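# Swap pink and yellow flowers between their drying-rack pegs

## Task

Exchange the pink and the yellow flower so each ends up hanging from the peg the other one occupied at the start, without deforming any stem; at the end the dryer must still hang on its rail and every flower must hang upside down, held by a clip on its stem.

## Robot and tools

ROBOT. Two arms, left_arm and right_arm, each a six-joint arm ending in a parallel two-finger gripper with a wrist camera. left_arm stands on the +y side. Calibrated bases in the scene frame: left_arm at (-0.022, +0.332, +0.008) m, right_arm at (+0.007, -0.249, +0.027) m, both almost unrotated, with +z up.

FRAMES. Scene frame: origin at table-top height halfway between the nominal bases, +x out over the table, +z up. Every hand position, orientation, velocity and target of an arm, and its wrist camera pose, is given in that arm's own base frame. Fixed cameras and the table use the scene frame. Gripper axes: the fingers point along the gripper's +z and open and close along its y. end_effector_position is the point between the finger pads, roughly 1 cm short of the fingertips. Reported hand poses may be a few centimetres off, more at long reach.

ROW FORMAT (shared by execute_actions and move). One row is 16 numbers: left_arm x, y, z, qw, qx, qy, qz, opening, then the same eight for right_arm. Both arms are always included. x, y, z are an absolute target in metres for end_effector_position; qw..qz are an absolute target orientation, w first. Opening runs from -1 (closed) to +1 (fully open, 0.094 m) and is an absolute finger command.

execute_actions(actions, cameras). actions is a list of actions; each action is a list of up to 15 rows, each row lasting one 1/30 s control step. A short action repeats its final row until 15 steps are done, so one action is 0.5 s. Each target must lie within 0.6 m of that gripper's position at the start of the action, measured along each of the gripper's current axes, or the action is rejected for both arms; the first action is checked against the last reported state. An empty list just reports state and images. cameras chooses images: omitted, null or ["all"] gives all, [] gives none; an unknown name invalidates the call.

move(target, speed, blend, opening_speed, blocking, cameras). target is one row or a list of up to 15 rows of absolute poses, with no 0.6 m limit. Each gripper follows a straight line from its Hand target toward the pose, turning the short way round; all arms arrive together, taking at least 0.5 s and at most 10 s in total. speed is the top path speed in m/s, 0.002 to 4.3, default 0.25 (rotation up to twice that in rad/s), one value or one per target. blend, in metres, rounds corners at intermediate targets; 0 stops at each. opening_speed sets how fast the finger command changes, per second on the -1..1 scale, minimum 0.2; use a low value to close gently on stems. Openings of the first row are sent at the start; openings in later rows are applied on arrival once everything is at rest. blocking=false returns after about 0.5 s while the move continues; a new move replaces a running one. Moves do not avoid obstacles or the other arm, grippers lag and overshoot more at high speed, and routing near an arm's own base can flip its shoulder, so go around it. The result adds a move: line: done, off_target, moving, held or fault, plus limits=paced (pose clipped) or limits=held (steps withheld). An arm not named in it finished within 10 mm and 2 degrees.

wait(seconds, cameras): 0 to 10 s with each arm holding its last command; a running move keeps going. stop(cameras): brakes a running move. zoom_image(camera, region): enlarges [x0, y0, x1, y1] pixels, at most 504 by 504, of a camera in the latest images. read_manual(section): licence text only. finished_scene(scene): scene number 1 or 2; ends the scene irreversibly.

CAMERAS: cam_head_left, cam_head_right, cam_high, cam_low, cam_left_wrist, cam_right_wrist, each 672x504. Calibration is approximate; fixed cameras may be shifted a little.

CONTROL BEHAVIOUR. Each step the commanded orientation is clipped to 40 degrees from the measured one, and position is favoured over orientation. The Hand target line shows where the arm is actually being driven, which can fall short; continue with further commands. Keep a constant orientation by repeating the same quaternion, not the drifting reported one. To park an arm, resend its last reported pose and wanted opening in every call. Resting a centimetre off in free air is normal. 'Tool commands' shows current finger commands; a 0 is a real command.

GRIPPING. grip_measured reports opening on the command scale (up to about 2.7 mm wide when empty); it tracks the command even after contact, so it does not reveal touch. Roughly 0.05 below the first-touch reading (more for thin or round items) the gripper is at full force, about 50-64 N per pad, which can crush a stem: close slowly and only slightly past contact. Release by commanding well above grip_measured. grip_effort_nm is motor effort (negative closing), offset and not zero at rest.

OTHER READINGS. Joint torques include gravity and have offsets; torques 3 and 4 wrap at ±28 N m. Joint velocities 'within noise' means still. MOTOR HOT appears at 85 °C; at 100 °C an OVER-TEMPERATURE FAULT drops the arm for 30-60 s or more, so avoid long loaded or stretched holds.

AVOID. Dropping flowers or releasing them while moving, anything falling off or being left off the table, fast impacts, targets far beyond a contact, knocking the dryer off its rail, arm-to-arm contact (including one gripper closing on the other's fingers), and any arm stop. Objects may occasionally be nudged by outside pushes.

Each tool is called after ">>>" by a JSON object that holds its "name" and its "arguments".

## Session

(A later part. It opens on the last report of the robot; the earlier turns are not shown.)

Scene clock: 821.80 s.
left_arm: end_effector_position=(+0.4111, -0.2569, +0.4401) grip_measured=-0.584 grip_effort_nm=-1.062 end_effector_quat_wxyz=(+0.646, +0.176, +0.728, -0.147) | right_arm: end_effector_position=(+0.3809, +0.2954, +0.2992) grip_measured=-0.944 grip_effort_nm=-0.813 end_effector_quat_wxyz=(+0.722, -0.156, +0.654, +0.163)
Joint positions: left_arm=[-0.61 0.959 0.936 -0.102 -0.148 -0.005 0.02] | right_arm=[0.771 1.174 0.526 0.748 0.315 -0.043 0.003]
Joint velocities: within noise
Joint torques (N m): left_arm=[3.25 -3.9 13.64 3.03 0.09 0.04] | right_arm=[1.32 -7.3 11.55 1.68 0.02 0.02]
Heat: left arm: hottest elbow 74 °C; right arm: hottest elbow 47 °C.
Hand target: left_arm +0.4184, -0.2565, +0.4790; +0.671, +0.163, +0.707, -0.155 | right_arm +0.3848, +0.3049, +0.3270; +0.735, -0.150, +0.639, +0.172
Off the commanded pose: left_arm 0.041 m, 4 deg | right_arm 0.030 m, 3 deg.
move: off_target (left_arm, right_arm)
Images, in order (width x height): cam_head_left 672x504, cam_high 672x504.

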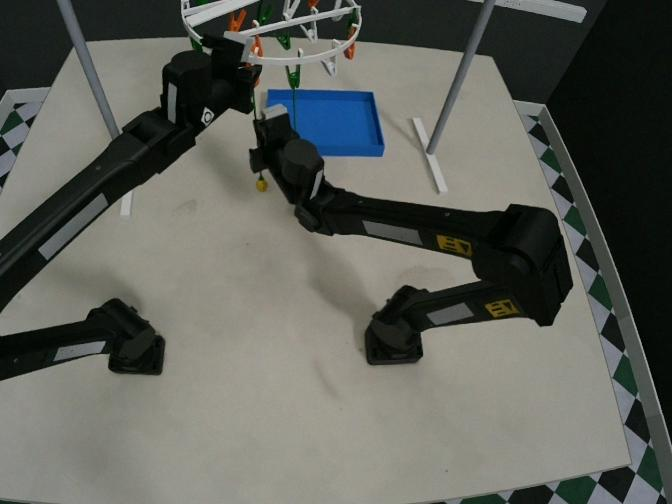

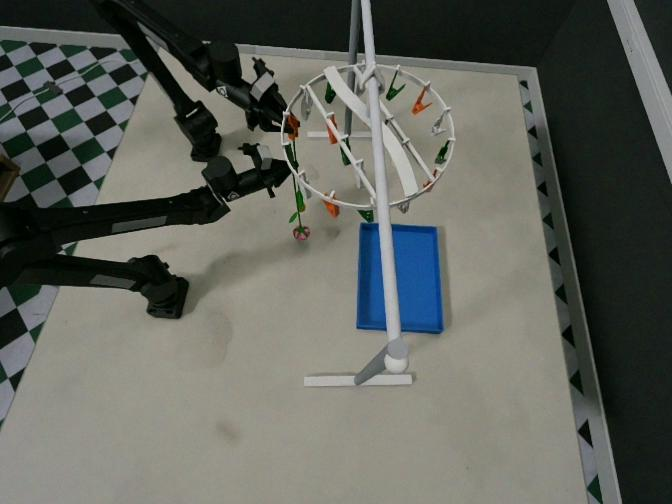

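>>> {"name": "move", "arguments": {"target": [0.421,-0.258,0.480,0.6708,0.1632,0.7068,-0.1549,0.1,0.386,0.306,0.330,0.7348,-0.1498,0.6388,0.1724,-0.95], "speed": 0.06, "opening_speed": 0.8, "cameras": ["cam_left_wrist","cam_high","cam_head_left"]}}

>>> {"name": "zoom_image", "arguments": {"camera": "cam_left_wrist", "region": [200, 300, 460, 504]}}

>>> {"name": "zoom_image", "arguments": {"camera": "cam_high", "region": [270, 110, 320, 170]}}

Scene clock: 827.10 s.
left_arm: end_effector_position=(+0.4111, -0.2569, +0.4401) grip_measured=+0.098 grip_effort_nm=0.046 end_effector_quat_wxyz=(+0.646, +0.176, +0.728, -0.147) | right_arm: end_effector_position=(+0.3806, +0.2950, +0.2985) grip_measured=-0.944 grip_effort_nm=-0.789 end_effector_quat_wxyz=(+0.720, -0.157, +0.657, +0.161)
Joint positions: left_arm=[-0.61 0.959 0.936 -0.102 -0.148 -0.005 0.052] | right_arm=[0.771 1.169 0.526 0.736 0.315 -0.043 0.003]
Joint velocities: within noise
Joint torques (N m): left_arm=[3.25 -3.9 13.67 3.03 0.1 0.03] | right_arm=[1.32 -7.24 11.85 1.66 0.02 0.02]
Heat: left arm: hottest elbow 74 °C; right arm: hottest elbow 48 °C.
Hand target: left_arm +0.4184, -0.2565, +0.4790; +0.671, +0.163, +0.707, -0.155 | right_arm +0.3846, +0.3046, +0.3300; +0.735, -0.150, +0.639, +0.172
Off the commanded pose: left_arm 0.041 m, 4 deg | right_arm 0.034 m, 3 deg.
move: off_target (left_arm, right_arm)
camera_calibration:
cam_left_wrist: T_world_to_cam=[[-0.442903, -0.896157, -0.0271917, -0.0362349], [-0.464474, 0.255285, -0.847994, 0.668437], [0.766877, -0.36295, -0.529308, -0.085074], [0, 0, 0, 1]] pos_world=[0.359664, -0.233992, 0.520815]
Images, in order (width x height): cam_head_left 672x504, cam_high 672x504, cam_left_wrist 672x504.

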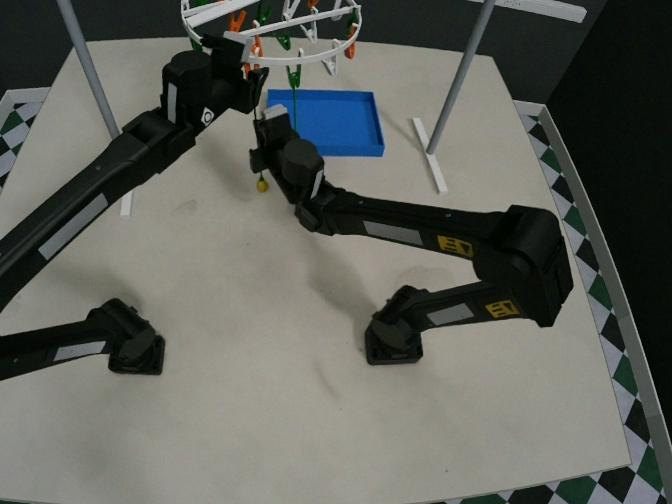

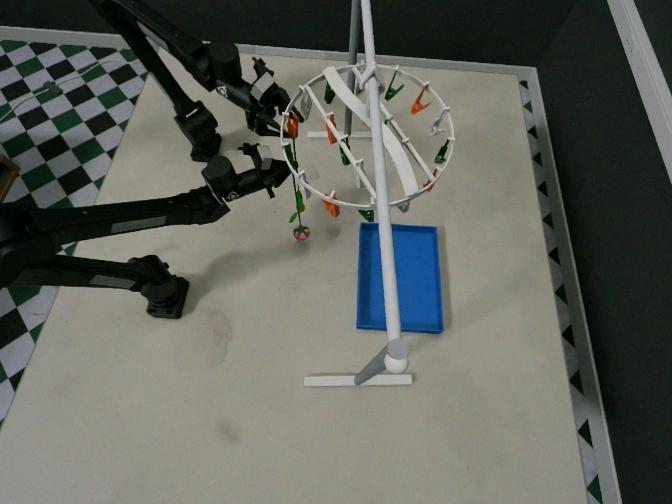

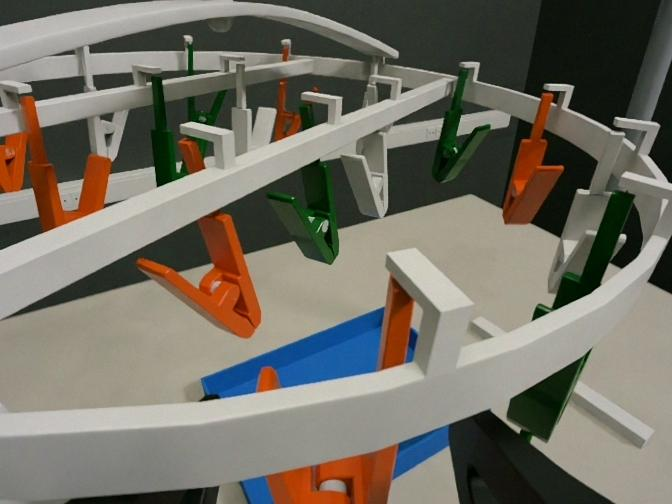

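Scaled by 1.938 from the camera's 672x504 image, which has a finer 960x720 frame.

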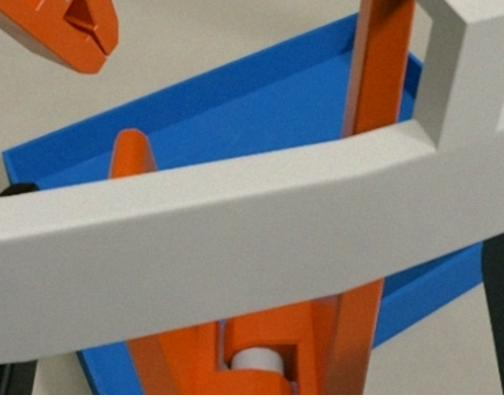

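Scaled by 8.400 from the camera's 672x504 image, which has a finer 960x720 frame.

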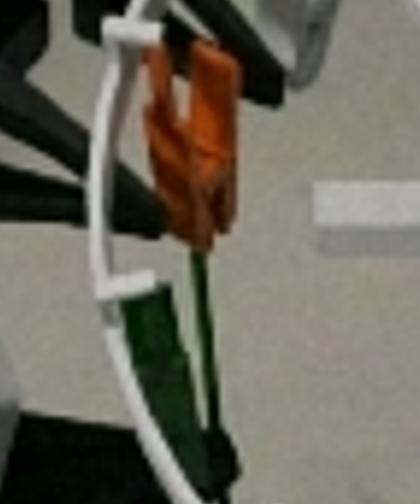

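>>> {"name": "move", "arguments": {"target": [[0.331,-0.214,0.480,0.6708,0.1632,0.7068,-0.1549,0.3,0.386,0.306,0.330,0.7348,-0.1498,0.6388,0.1724,-0.95],[0.26,-0.18,0.40,0.6708,0.1632,0.7068,-0.1549,0.3,0.386,0.306,0.330,0.7348,-0.1498,0.6388,0.1724,-0.95]], "speed": 0.15, "cameras": ["cam_left_wrist","cam_high","cam_head_left"]}}

>>> {"name": "zoom_image", "arguments": {"camera": "cam_high", "region": [270, 110, 320, 170]}}

>>> {"name": "zoom_image", "arguments": {"camera": "cam_left_wrist", "region": [250, 100, 500, 300]}}

Scene clock: 831.83 s.
left_arm: end_effector_position=(+0.2639, -0.1799, +0.3980) grip_measured=+0.298 grip_effort_nm=0.051 end_effector_quat_wxyz=(+0.671, +0.165, +0.707, -0.149) | right_arm: end_effector_position=(+0.3798, +0.2943, +0.3028) grip_measured=-0.944 grip_effort_nm=-0.813 end_effector_quat_wxyz=(+0.722, -0.155, +0.654, +0.163)
Joint positions: left_arm=[-0.767 0.412 0.589 -0.235 -0.32 -0.008 0.061] | right_arm=[0.771 1.161 0.528 0.735 0.315 -0.043 0.003]
Joint velocities: within noise
Joint torques (N m): left_arm=[1.85 0.26 9.18 1.83 -0.07 -0.06] | right_arm=[1.26 -6.53 11.82 1.74 0.03 0]
Heat: left arm: hottest elbow 74 °C; right arm: hottest elbow 49 °C.
Hand target: left_arm +0.2601, -0.1799, +0.4000; +0.671, +0.163, +0.707, -0.155 | right_arm +0.3847, +0.3048, +0.3299; +0.735, -0.150, +0.639, +0.172
Off the commanded pose: left_arm 0.004 m, 1 deg | right_arm 0.030 m, 3 deg.
move: off_target (right_arm)
camera_calibration:
cam_left_wrist: T_world_to_cam=[[-0.428379, -0.90327, -0.0243817, -0.0398935], [-0.415464, 0.220854, -0.882391, 0.539309], [0.802422, -0.367868, -0.469885, -0.000474886], [0, 0, 0, 1]] pos_world=[0.207355, -0.155318, 0.474686]
Images, in order (width x height): cam_head_left 672x504, cam_high 672x504, cam_left_wrist 672x504.

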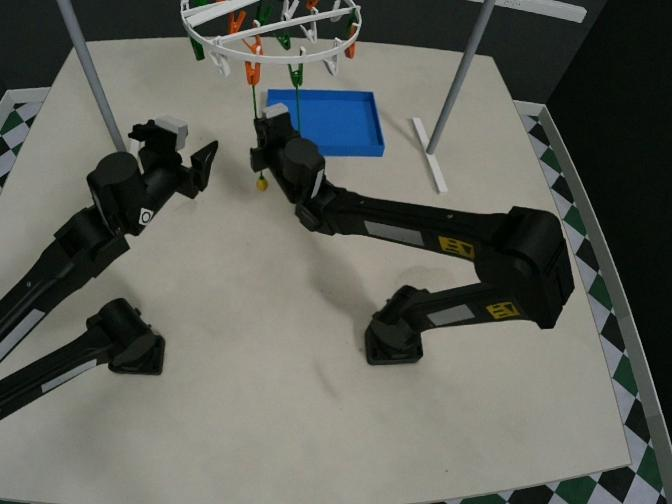

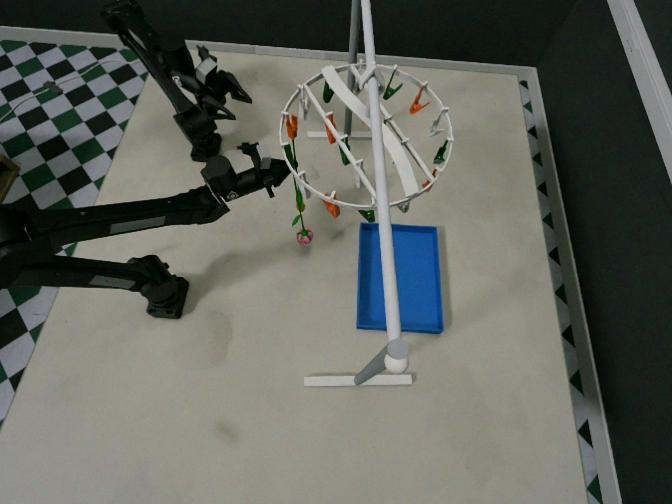

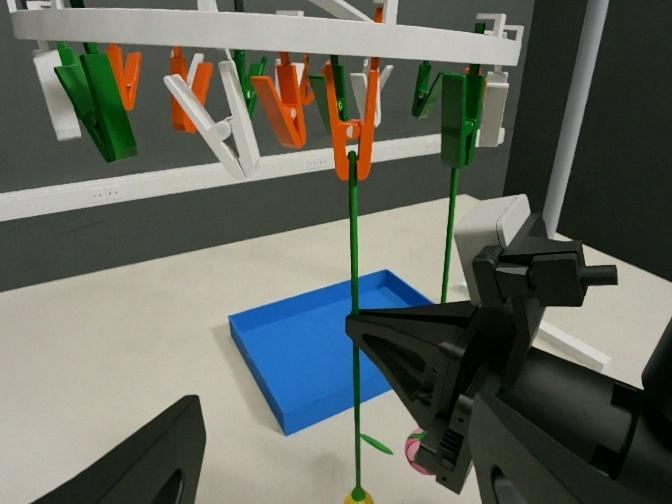

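Scaled by 8.400 from the camera's 672x504 image, which has a finer 960x720 frame.

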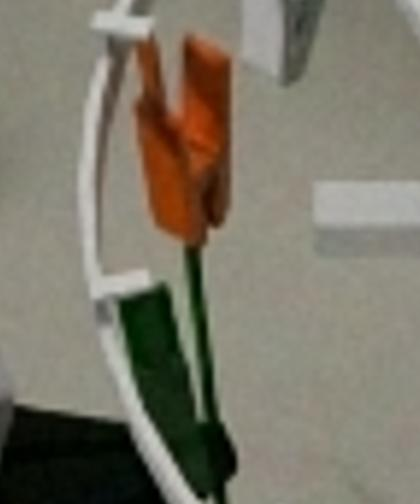

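Scaled by 2.016 from the camera's 672x504 image, which has a finer 960x720 frame.

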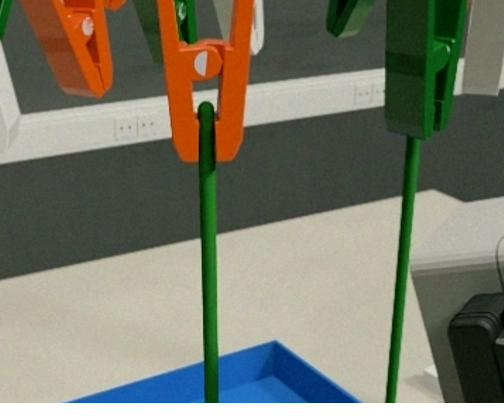

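>>> {"name": "move", "arguments": {"target": [[0.26,-0.18,0.40,0.6708,0.1632,0.7068,-0.1549,0.3,0.384,0.300,0.318,0.7348,-0.1498,0.6388,0.1724,-0.95],[0.26,-0.18,0.40,0.6708,0.1632,0.7068,-0.1549,0.3,0.384,0.300,0.318,0.7348,-0.1498,0.6388,0.1724,-0.3],[0.26,-0.18,0.40,0.6708,0.1632,0.7068,-0.1549,0.3,0.285,0.252,0.310,0.7348,-0.1498,0.6388,0.1724,-0.3]], "speed": 0.12, "opening_speed": 1.0, "cameras": ["cam_left_wrist","cam_right_wrist","cam_low","cam_high"]}}

>>> {"name": "zoom_image", "arguments": {"camera": "cam_left_wrist", "region": [250, 50, 550, 350]}}

Scene clock: 839.33 s.
left_arm: end_effector_position=(+0.2638, -0.1799, +0.3981) grip_measured=+0.298 grip_effort_nm=0.051 end_effector_quat_wxyz=(+0.671, +0.165, +0.707, -0.149) | right_arm: end_effector_position=(+0.2891, +0.2517, +0.3179) grip_measured=-0.301 grip_effort_nm=0.071 end_effector_quat_wxyz=(+0.738, -0.138, +0.635, +0.179)
Joint positions: left_arm=[-0.767 0.412 0.589 -0.235 -0.32 -0.008 0.061] | right_arm=[0.918 0.811 0.341 0.643 0.46 -0.054 0.033]
Joint velocities: within noise
Joint torques (N m): left_arm=[1.85 0.21 9.18 1.72 -0.06 -0.06] | right_arm=[1.26 -1.44 7.54 1.63 0.02 -0.12]
Heat: left arm: hottest elbow 73 °C; right arm: hottest elbow 49 °C.
Hand target: left_arm +0.2601, -0.1800, +0.4000; +0.671, +0.163, +0.707, -0.155 | right_arm +0.2851, +0.2520, +0.3101; +0.735, -0.150, +0.639, +0.172
Off the commanded pose: left_arm 0.004 m, 1 deg | right_arm 0.009 m, 2 deg.
move: done; target 2's new opening was sent with right_arm's hand 0.013 m and 2 deg from that target
camera_calibration:
cam_left_wrist: T_world_to_cam=[[-0.428354, -0.903283, -0.0243328, -0.039917], [-0.415192, 0.220667, -0.882565, 0.53929], [0.802576, -0.367947, -0.46956, -0.000429824], [0, 0, 0, 1]] pos_world=[0.207155, -0.155218, 0.474785]
cam_right_wrist: T_world_to_cam=[[0.444004, -0.895918, -0.0138213, 0.10043], [-0.247978, -0.108042, -0.962722, 0.446058], [0.861027, 0.43088, -0.270139, -0.184688], [0, 0, 0, 1]] pos_world=[0.225043, 0.217748, 0.380927]
Images, in order (width x height): cam_high 672x504, cam_low 672x504, cam_left_wrist 672x504, cam_right_wrist 672x504.

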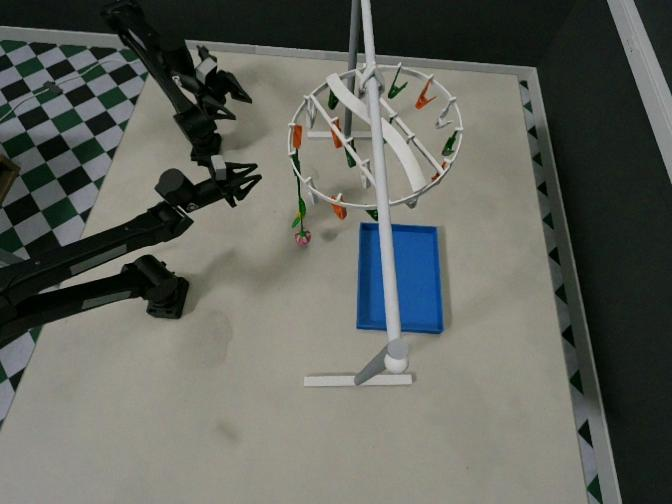

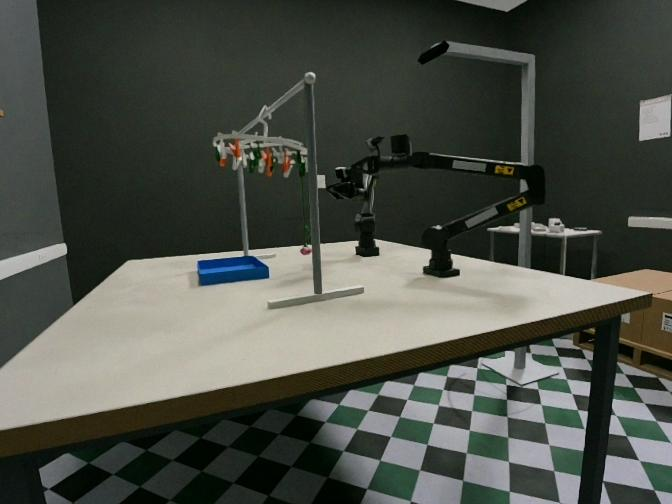

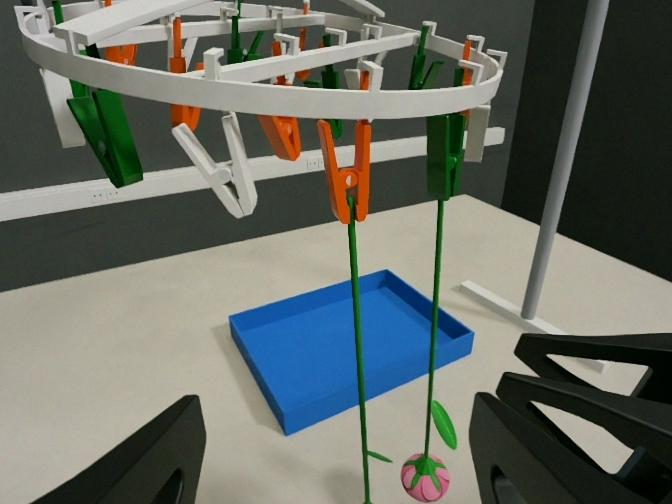

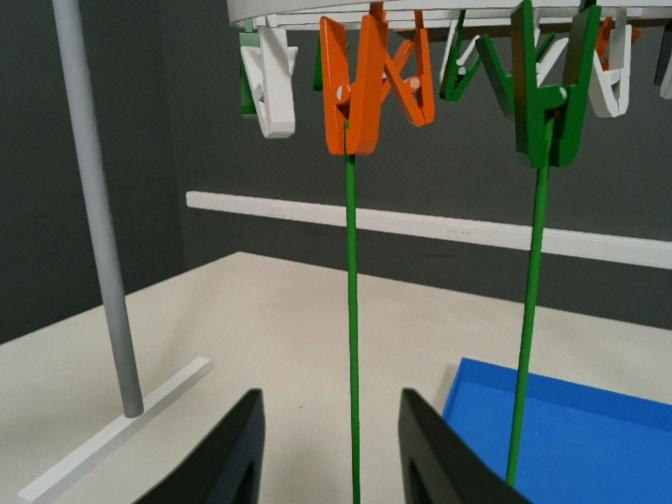

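Scaled by 1.680 from the camera's 672x504 image, which has a finer 960x720 frame.

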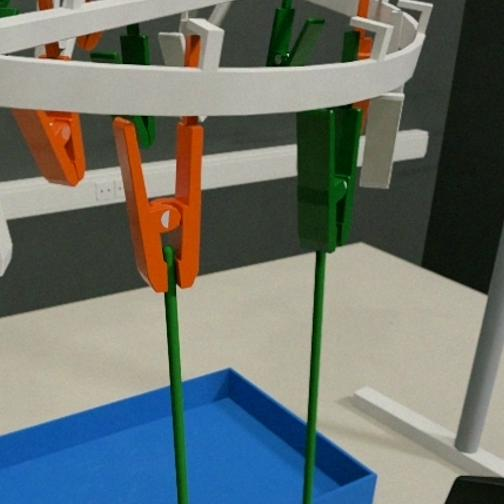

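>>> {"name": "move", "arguments": {"target": [[0.26,-0.18,0.40,0.6708,0.1632,0.7068,-0.1549,0.3,0.25,0.20,0.34,0.7426,-0.0865,0.6569,0.0977,0.05],[0.25,-0.26,0.30,0.7397,0.0641,0.6660,-0.0712,-0.1,0.25,0.07,0.38,0.7426,-0.0865,0.6569,0.0977,0.05],[0.293,-0.304,0.272,0.7397,0.0641,0.6660,-0.0712,-0.1,0.25,0.07,0.38,0.7426,-0.0865,0.6569,0.0977,0.05]], "speed": 0.2, "blend": [0.02,0.02,0], "cameras": ["cam_left_wrist","cam_right_wrist","cam_head_left"]}}

Scene clock: 870.23 s.
left_arm: end_effector_position=(+0.2842, -0.2942, +0.2531) grip_measured=-0.098 grip_effort_nm=-0.120 end_effector_quat_wxyz=(+0.730, +0.084, +0.675, -0.058) | right_arm: end_effector_position=(+0.2560, +0.0748, +0.3382) grip_measured=+0.049 grip_effort_nm=0.076 end_effector_quat_wxyz=(+0.722, -0.099, +0.679, +0.091)
Joint positions: left_arm=[-1.148 1.199 0.389 0.935 -0.941 0.146 0.042] | right_arm=[0.314 0.088 0.333 -0.187 0.043 -0.022 0.049]
Joint velocities: within noise
Joint torques (N m): left_arm=[3.25 -3.96 9.69 2.51 0.2 0.03] | right_arm=[-0.38 5.54 14.26 1.8 -0.07 0.19]
Heat: left arm: hottest elbow 68 °C; right arm: hottest elbow 46 °C.
Hand target: left_arm +0.2922, -0.3031, +0.2720; +0.740, +0.064, +0.666, -0.071 | right_arm +0.2478, +0.0698, +0.3785; +0.743, -0.087, +0.657, +0.098
Off the commanded pose: left_arm 0.023 m, 3 deg | right_arm 0.043 m, 4 deg.
move: off_target (left_arm, right_arm); blend cut to 0 m at target 2
camera_calibration:
cam_left_wrist: T_world_to_cam=[[-0.192095, -0.979676, -0.057746, -0.219055], [-0.335669, 0.120883, -0.934192, 0.4061], [0.922185, -0.16007, -0.352068, -0.129577], [0, 0, 0, 1]] pos_world=[0.21373, -0.284435, 0.321106]
cam_right_wrist: T_world_to_cam=[[0.271227, -0.962082, 0.0288783, -0.00831585], [-0.341233, -0.124167, -0.931742, 0.45288], [0.899998, 0.242859, -0.361972, -0.0392229], [0, 0, 0, 1]] pos_world=[0.192094, 0.0577578, 0.40801]
Images, in order (width x height): cam_head_left 672x504, cam_left_wrist 672x504, cam_right_wrist 672x504.

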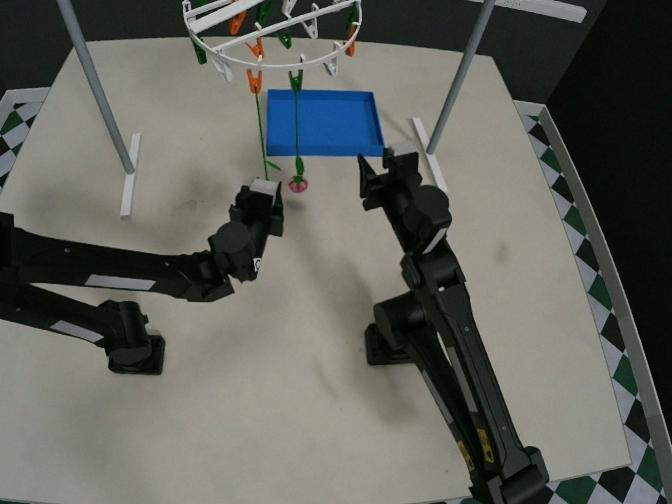

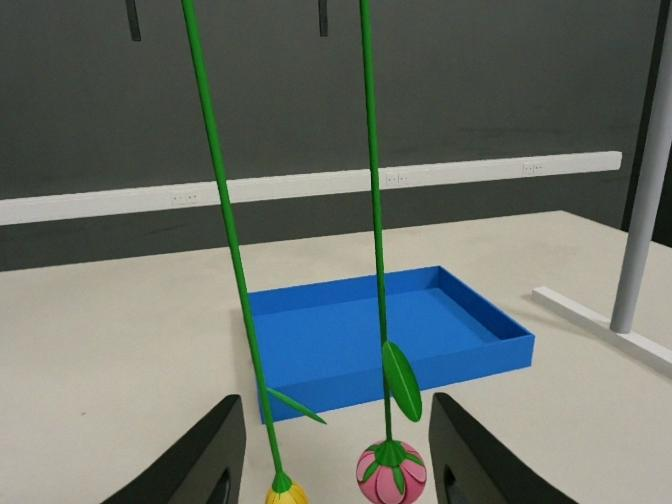

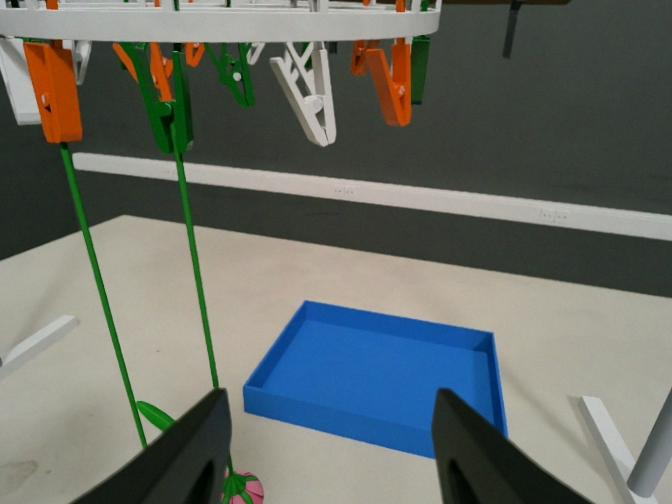

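>>> {"name": "move", "arguments": {"target": [[0.310,-0.328,0.280,0.7397,0.0641,0.6660,-0.0712,-0.1,0.25,0.07,0.38,0.7426,-0.0865,0.6569,0.0977,0.05],[0.395,-0.346,0.288,0.7397,0.0641,0.6660,-0.0712,-0.1,0.25,0.07,0.38,0.7426,-0.0865,0.6569,0.0977,0.05]], "speed": 0.1, "cameras": ["cam_left_wrist","cam_low"]}}

Scene clock: 877.17 s.
left_arm: end_effector_position=(+0.3834, -0.3365, +0.2740) grip_measured=-0.098 grip_effort_nm=-0.115 end_effector_quat_wxyz=(+0.735, +0.076, +0.671, -0.063) | right_arm: end_effector_position=(+0.2560, +0.0747, +0.3382) grip_measured=+0.049 grip_effort_nm=0.076 end_effector_quat_wxyz=(+0.722, -0.099, +0.679, +0.091)
Joint positions: left_arm=[-0.951 1.396 0.629 0.886 -0.748 0.109 0.042] | right_arm=[0.313 0.088 0.333 -0.187 0.043 -0.022 0.049]
Joint velocities: within noise
Joint torques (N m): left_arm=[3.14 -6.95 10.3 1.4 0.2 -0.07] | right_arm=[-0.26 5.77 14.28 1.81 -0.08 0.19]
Heat: left arm: hottest elbow 68 °C; right arm: hottest elbow 46 °C.
Hand target: left_arm +0.3942, -0.3453, +0.2881; +0.740, +0.064, +0.666, -0.071 | right_arm +0.2478, +0.0697, +0.3785; +0.743, -0.087, +0.657, +0.098
Off the commanded pose: left_arm 0.021 m, 2 deg | right_arm 0.043 m, 4 deg.
move: off_target (left_arm, right_arm)
camera_calibration:
cam_left_wrist: T_world_to_cam=[[-0.188668, -0.981203, -0.0405541, -0.246786], [-0.326495, 0.101619, -0.939721, 0.455475], [0.926178, -0.164055, -0.33953, -0.226829], [0, 0, 0, 1]] pos_world=[0.312234, -0.325645, 0.340995]
Images, in order (width x height): cam_low 672x504, cam_left_wrist 672x504.

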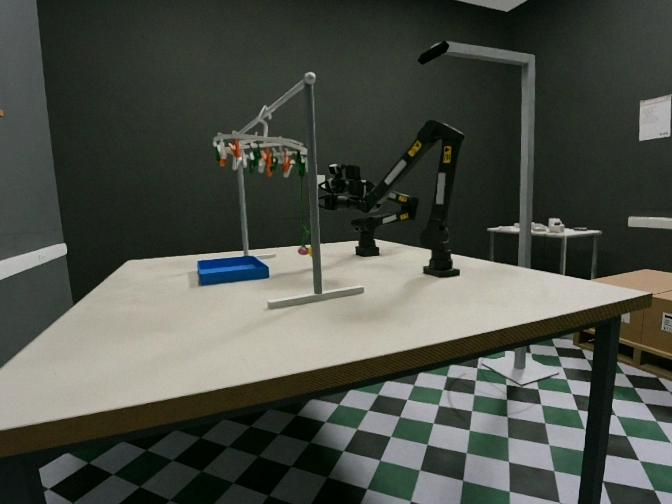

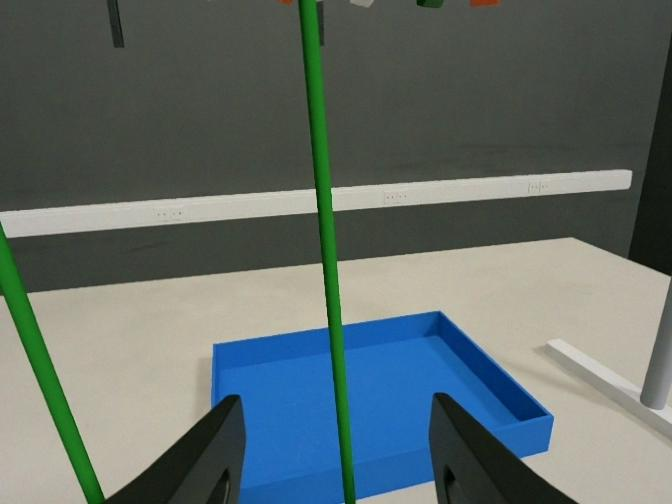

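>>> {"name": "move", "arguments": {"target": [0.420,-0.351,0.288,0.7397,0.0641,0.6660,-0.0712,-0.1,0.25,0.07,0.38,0.7426,-0.0865,0.6569,0.0977,0.05], "speed": 0.08, "cameras": ["cam_left_wrist","cam_high"]}}

>>> {"name": "zoom_image", "arguments": {"camera": "cam_high", "region": [260, 100, 330, 200]}}

Scene clock: 882.27 s.
left_arm: end_effector_position=(+0.4076, -0.3423, +0.2742) grip_measured=-0.098 grip_effort_nm=-0.115 end_effector_quat_wxyz=(+0.734, +0.076, +0.671, -0.064) | right_arm: end_effector_position=(+0.2560, +0.0747, +0.3381) grip_measured=+0.049 grip_effort_nm=0.071 end_effector_quat_wxyz=(+0.721, -0.099, +0.679, +0.091)
Joint positions: left_arm=[-0.909 1.442 0.68 0.877 -0.706 0.101 0.042] | right_arm=[0.313 0.088 0.333 -0.187 0.043 -0.022 0.049]
Joint velocities: within noise
Joint torques (N m): left_arm=[3.14 -7.59 10.25 1.46 0.16 -0.08] | right_arm=[-0.26 5.71 14.26 1.81 -0.08 0.2]
Heat: left arm: hottest elbow 67 °C; right arm: hottest elbow 47 °C.
Hand target: left_arm +0.4191, -0.3503, +0.2882; +0.740, +0.064, +0.666, -0.071 | right_arm +0.2478, +0.0697, +0.3785; +0.743, -0.087, +0.657, +0.098
Off the commanded pose: left_arm 0.020 m, 2 deg | right_arm 0.043 m, 4 deg.
move: off_target (left_arm, right_arm)
camera_calibration:
cam_left_wrist: T_world_to_cam=[[-0.18952, -0.981093, -0.039223, -0.247931], [-0.327009, 0.100735, -0.939637, 0.46409], [0.925822, -0.165254, -0.339917, -0.25022], [0, 0, 0, 1]] pos_world=[0.336433, -0.331343, 0.341297]
Images, in order (width x height): cam_high 672x504, cam_left_wrist 672x504.

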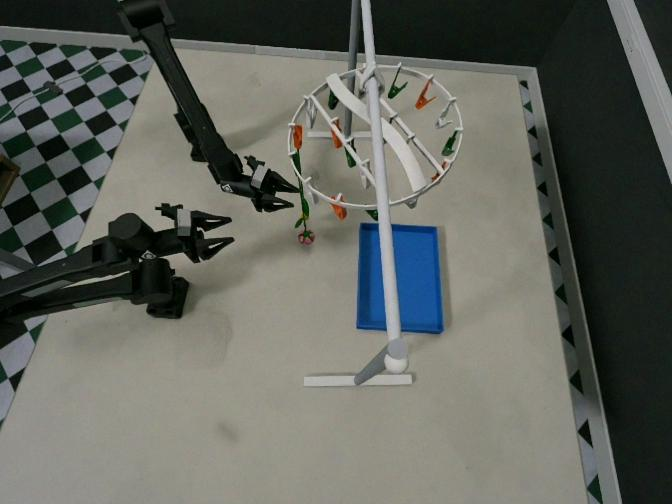

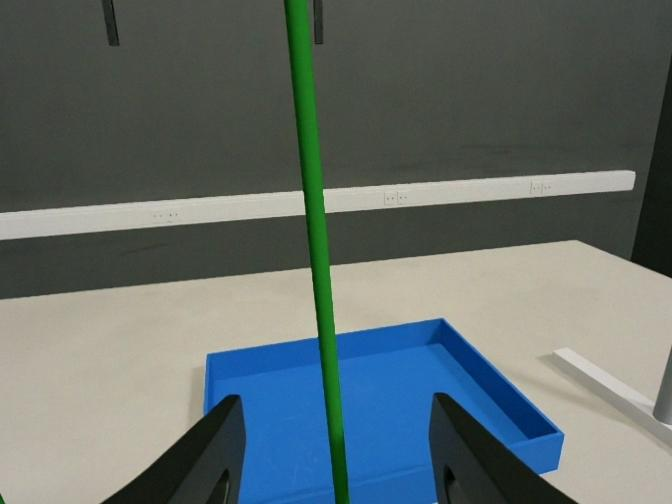

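Scaled by 5.040 from the camera's 672x504 image, which has a finer 960x720 frame.

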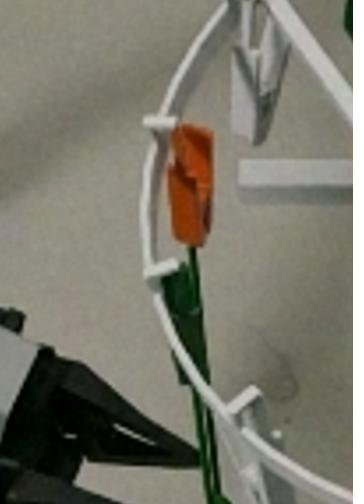

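>>> {"name": "move", "arguments": {"target": [0.440,-0.354,0.289,0.7397,0.0641,0.6660,-0.0712,-0.1,0.25,0.07,0.38,0.7426,-0.0865,0.6569,0.0977,0.05], "speed": 0.08, "cameras": ["cam_left_wrist","cam_high"]}}

>>> {"name": "zoom_image", "arguments": {"camera": "cam_high", "region": [260, 130, 330, 230]}}

Scene clock: 887.67 s.
left_arm: end_effector_position=(+0.4271, -0.3457, +0.2752) grip_measured=-0.098 grip_effort_nm=-0.115 end_effector_quat_wxyz=(+0.734, +0.076, +0.672, -0.064) | right_arm: end_effector_position=(+0.2560, +0.0747, +0.3381) grip_measured=+0.049 grip_effort_nm=0.076 end_effector_quat_wxyz=(+0.721, -0.099, +0.679, +0.091)
Joint positions: left_arm=[-0.876 1.475 0.721 0.865 -0.674 0.095 0.042] | right_arm=[0.313 0.088 0.333 -0.187 0.043 -0.022 0.049]
Joint velocities: within noise
Joint torques (N m): left_arm=[3.19 -8 10.36 1.59 0.16 -0.06] | right_arm=[-0.21 5.83 14.24 1.8 -0.07 0.21]
Heat: left arm: hottest elbow 67 °C; right arm: hottest elbow 47 °C.
Hand target: left_arm +0.4391, -0.3532, +0.2890; +0.740, +0.064, +0.666, -0.071 | right_arm +0.2478, +0.0697, +0.3784; +0.743, -0.087, +0.657, +0.098
Off the commanded pose: left_arm 0.021 m, 2 deg | right_arm 0.043 m, 4 deg.
move: off_target (left_arm, right_arm)
camera_calibration:
cam_left_wrist: T_world_to_cam=[[-0.189422, -0.981145, -0.0383806, -0.247752], [-0.327773, 0.10003, -0.939446, 0.471838], [0.925572, -0.165371, -0.340541, -0.268274], [0, 0, 0, 1]] pos_world=[0.356033, -0.334644, 0.342399]
Images, in order (width x height): cam_high 672x504, cam_left_wrist 672x504.

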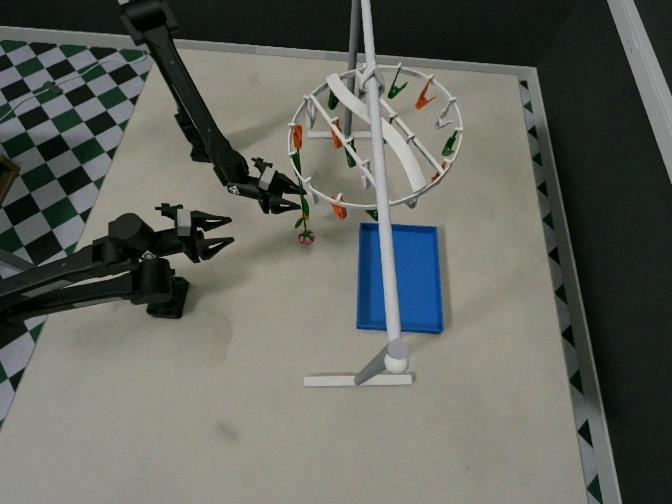

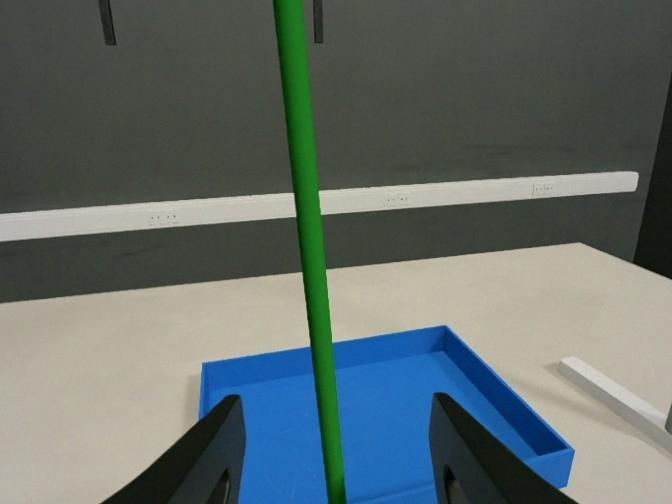

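Scaled by 5.040 from the camera's 672x504 image, which has a finer 960x720 frame.

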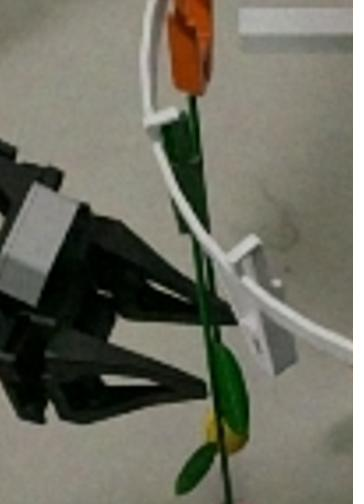

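>>> {"name": "move", "arguments": {"target": [[0.447,-0.355,0.287,0.7397,0.0641,0.6660,-0.0712,-0.1,0.25,0.07,0.38,0.7426,-0.0865,0.6569,0.0977,0.05],[0.447,-0.355,0.287,0.7397,0.0641,0.6660,-0.0712,-0.95,0.25,0.07,0.38,0.7426,-0.0865,0.6569,0.0977,0.05]], "speed": 0.08, "opening_speed": 0.8, "cameras": ["cam_left_wrist","cam_high","cam_right_wrist"]}}

>>> {"name": "zoom_image", "arguments": {"camera": "cam_high", "region": [260, 130, 330, 230]}}

Scene clock: 894.33 s.
left_arm: end_effector_position=(+0.4340, -0.3472, +0.2728) grip_measured=-0.947 grip_effort_nm=-0.847 end_effector_quat_wxyz=(+0.733, +0.076, +0.673, -0.064) | right_arm: end_effector_position=(+0.2559, +0.0747, +0.3381) grip_measured=+0.049 grip_effort_nm=0.066 end_effector_quat_wxyz=(+0.721, -0.099, +0.679, +0.091)
Joint positions: left_arm=[-0.865 1.492 0.734 0.865 -0.663 0.09 0.002] | right_arm=[0.313 0.087 0.333 -0.187 0.043 -0.022 0.049]
Joint velocities: left_arm=[-0.005 0.005 0.012 0.002 0.051 0.066 -0.004] | right_arm=[within noise]
Joint torques (N m): left_arm=[3.19 -8.29 10.28 1.66 0.17 -0.05] | right_arm=[-0.21 5.71 14.28 1.85 -0.08 0.19]
Heat: left arm: hottest elbow 65 °C; right arm: hottest elbow 48 °C.
Hand target: left_arm +0.4461, -0.3541, +0.2869; +0.740, +0.064, +0.666, -0.071 | right_arm +0.2477, +0.0697, +0.3785; +0.743, -0.087, +0.657, +0.098
Off the commanded pose: left_arm 0.021 m, 2 deg | right_arm 0.043 m, 4 deg.
move: off_target (left_arm, right_arm); target 2's new opening was sent with left_arm's hand 0.021 m and 2 deg from that target
camera_calibration:
cam_left_wrist: T_world_to_cam=[[-0.190216, -0.981016, -0.0377506, -0.247845], [-0.33016, 0.100135, -0.938599, 0.472867], [0.924561, -0.166073, -0.342939, -0.274892], [0, 0, 0, 1]] pos_world=[0.363132, -0.336142, 0.340205]
cam_right_wrist: T_world_to_cam=[[0.270952, -0.962169, 0.0285662, -0.00822727], [-0.341724, -0.12389, -0.931599, 0.452887], [0.899894, 0.242657, -0.362365, -0.0390068], [0, 0, 0, 1]] pos_world=[0.192094, 0.0576575, 0.408009]
Images, in order (width x height): cam_high 672x504, cam_left_wrist 672x504, cam_right_wrist 672x504.

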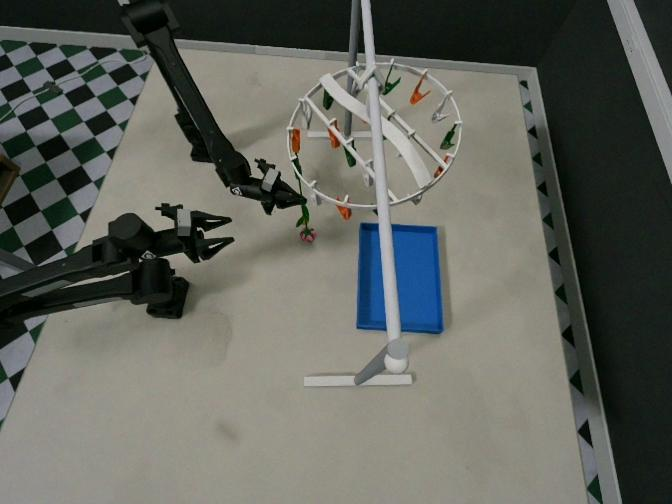

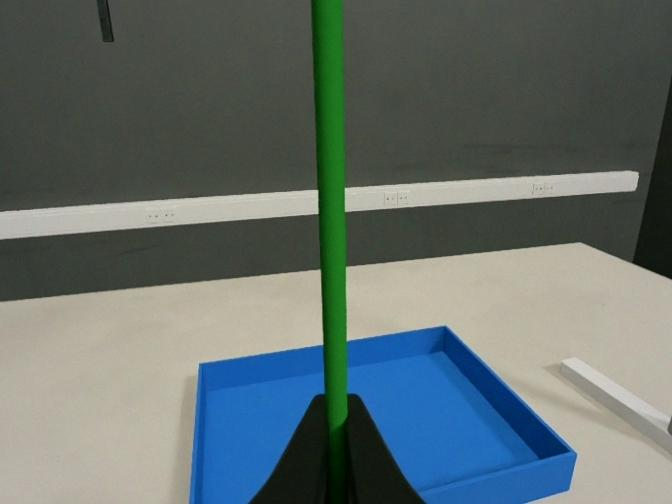

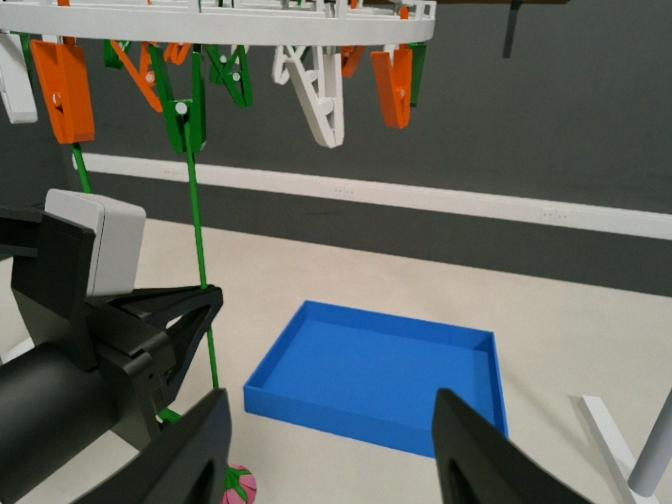

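Scaled by 5.040 from the camera's 672x504 image, which has a finer 960x720 frame.

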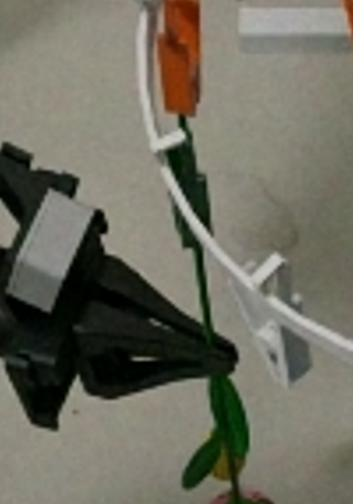

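>>> {"name": "move", "arguments": {"target": [[0.447,-0.355,0.287,0.7397,0.0641,0.6660,-0.0712,-0.95,0.24,0.12,0.475,0.7426,-0.0865,0.6569,0.0977,0.05],[0.447,-0.355,0.287,0.7397,0.0641,0.6660,-0.0712,-0.95,0.28,0.185,0.472,0.7426,-0.0865,0.6569,0.0977,0.05]], "speed": 0.15, "blend": [0.02,0], "cameras": ["cam_left_wrist","cam_high","cam_right_wrist"]}}

>>> {"name": "zoom_image", "arguments": {"camera": "cam_high", "region": [250, 110, 330, 210]}}

Scene clock: 906.30 s.
left_arm: end_effector_position=(+0.4340, -0.3472, +0.2728) grip_measured=-0.948 grip_effort_nm=-0.872 end_effector_quat_wxyz=(+0.733, +0.076, +0.673, -0.064) | right_arm: end_effector_position=(+0.2812, +0.1848, +0.4324) grip_measured=+0.049 grip_effort_nm=0.066 end_effector_quat_wxyz=(+0.724, -0.098, +0.677, +0.086)
Joint positions: left_arm=[-0.865 1.492 0.734 0.865 -0.663 0.09 0.002] | right_arm=[0.886 0.524 0.621 -0.018 0.623 -0.071 0.049]
Joint velocities: left_arm=[0.005 0.015 -0.017 -0.002 -0.051 -0.066 -0.004] | right_arm=[within noise]
Joint torques (N m): left_arm=[3.25 -8.29 10.28 1.68 0.17 -0.05] | right_arm=[0.79 2.26 14.06 2.5 -0.03 -0.09]
Heat: left arm: hottest elbow 65 °C; right arm: hottest elbow 49 °C.
Hand target: left_arm +0.4461, -0.3541, +0.2869; +0.740, +0.064, +0.666, -0.071 | right_arm +0.2782, +0.1833, +0.4709; +0.743, -0.086, +0.657, +0.098
Off the commanded pose: left_arm 0.021 m, 2 deg | right_arm 0.040 m, 4 deg.
move: off_target (left_arm, right_arm)
camera_calibration:
cam_left_wrist: T_world_to_cam=[[-0.190216, -0.981016, -0.0377506, -0.247845], [-0.33016, 0.100135, -0.938599, 0.472867], [0.924561, -0.166073, -0.342939, -0.274892], [0, 0, 0, 1]] pos_world=[0.363132, -0.336142, 0.340205]
cam_right_wrist: T_world_to_cam=[[0.261279, -0.96464, 0.03467, 0.0887649], [-0.335805, -0.124512, -0.933666, 0.562401], [0.904968, 0.232305, -0.356464, -0.0563762], [0, 0, 0, 1]] pos_world=[0.216683, 0.168748, 0.501921]
Images, in order (width x height): cam_high 672x504, cam_left_wrist 672x504, cam_right_wrist 672x504.

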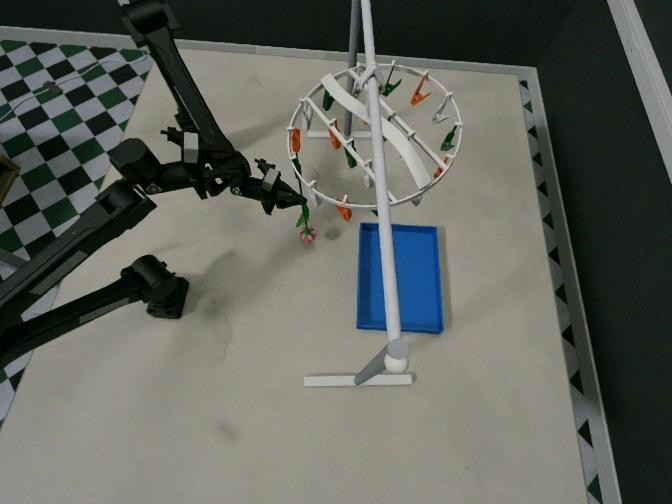

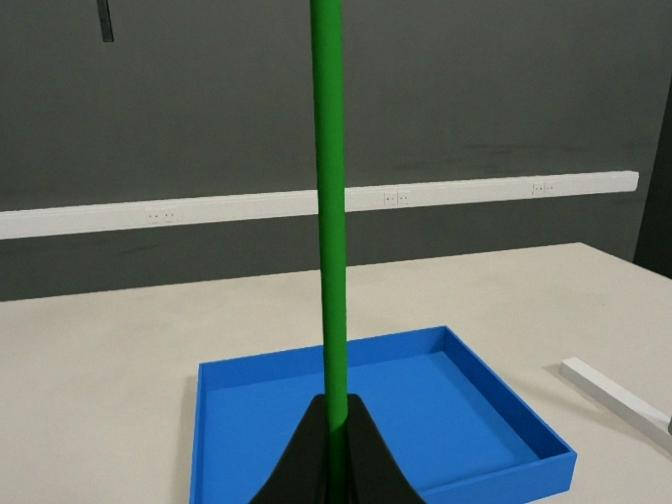

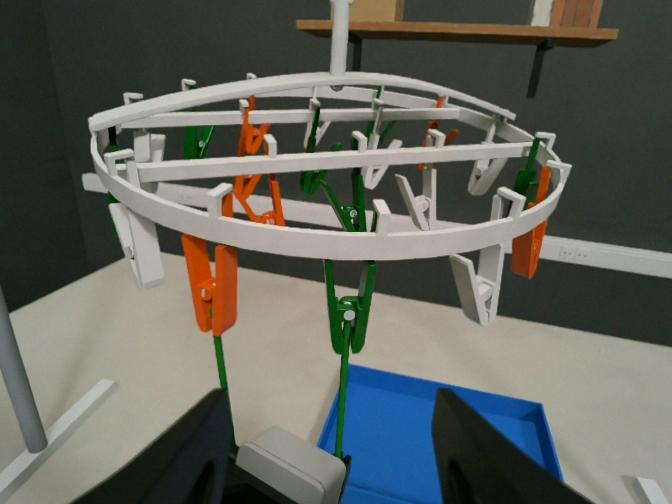

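Scaled by 5.040 from the camera's 672x504 image, which has a finer 960x720 frame.

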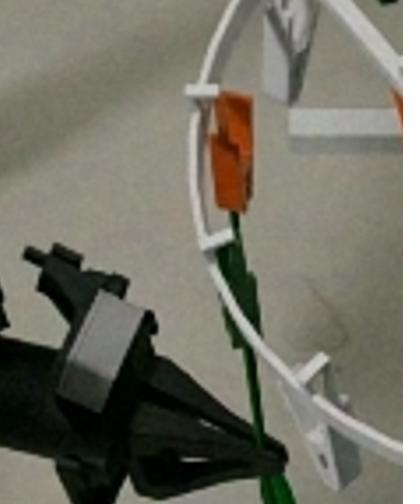

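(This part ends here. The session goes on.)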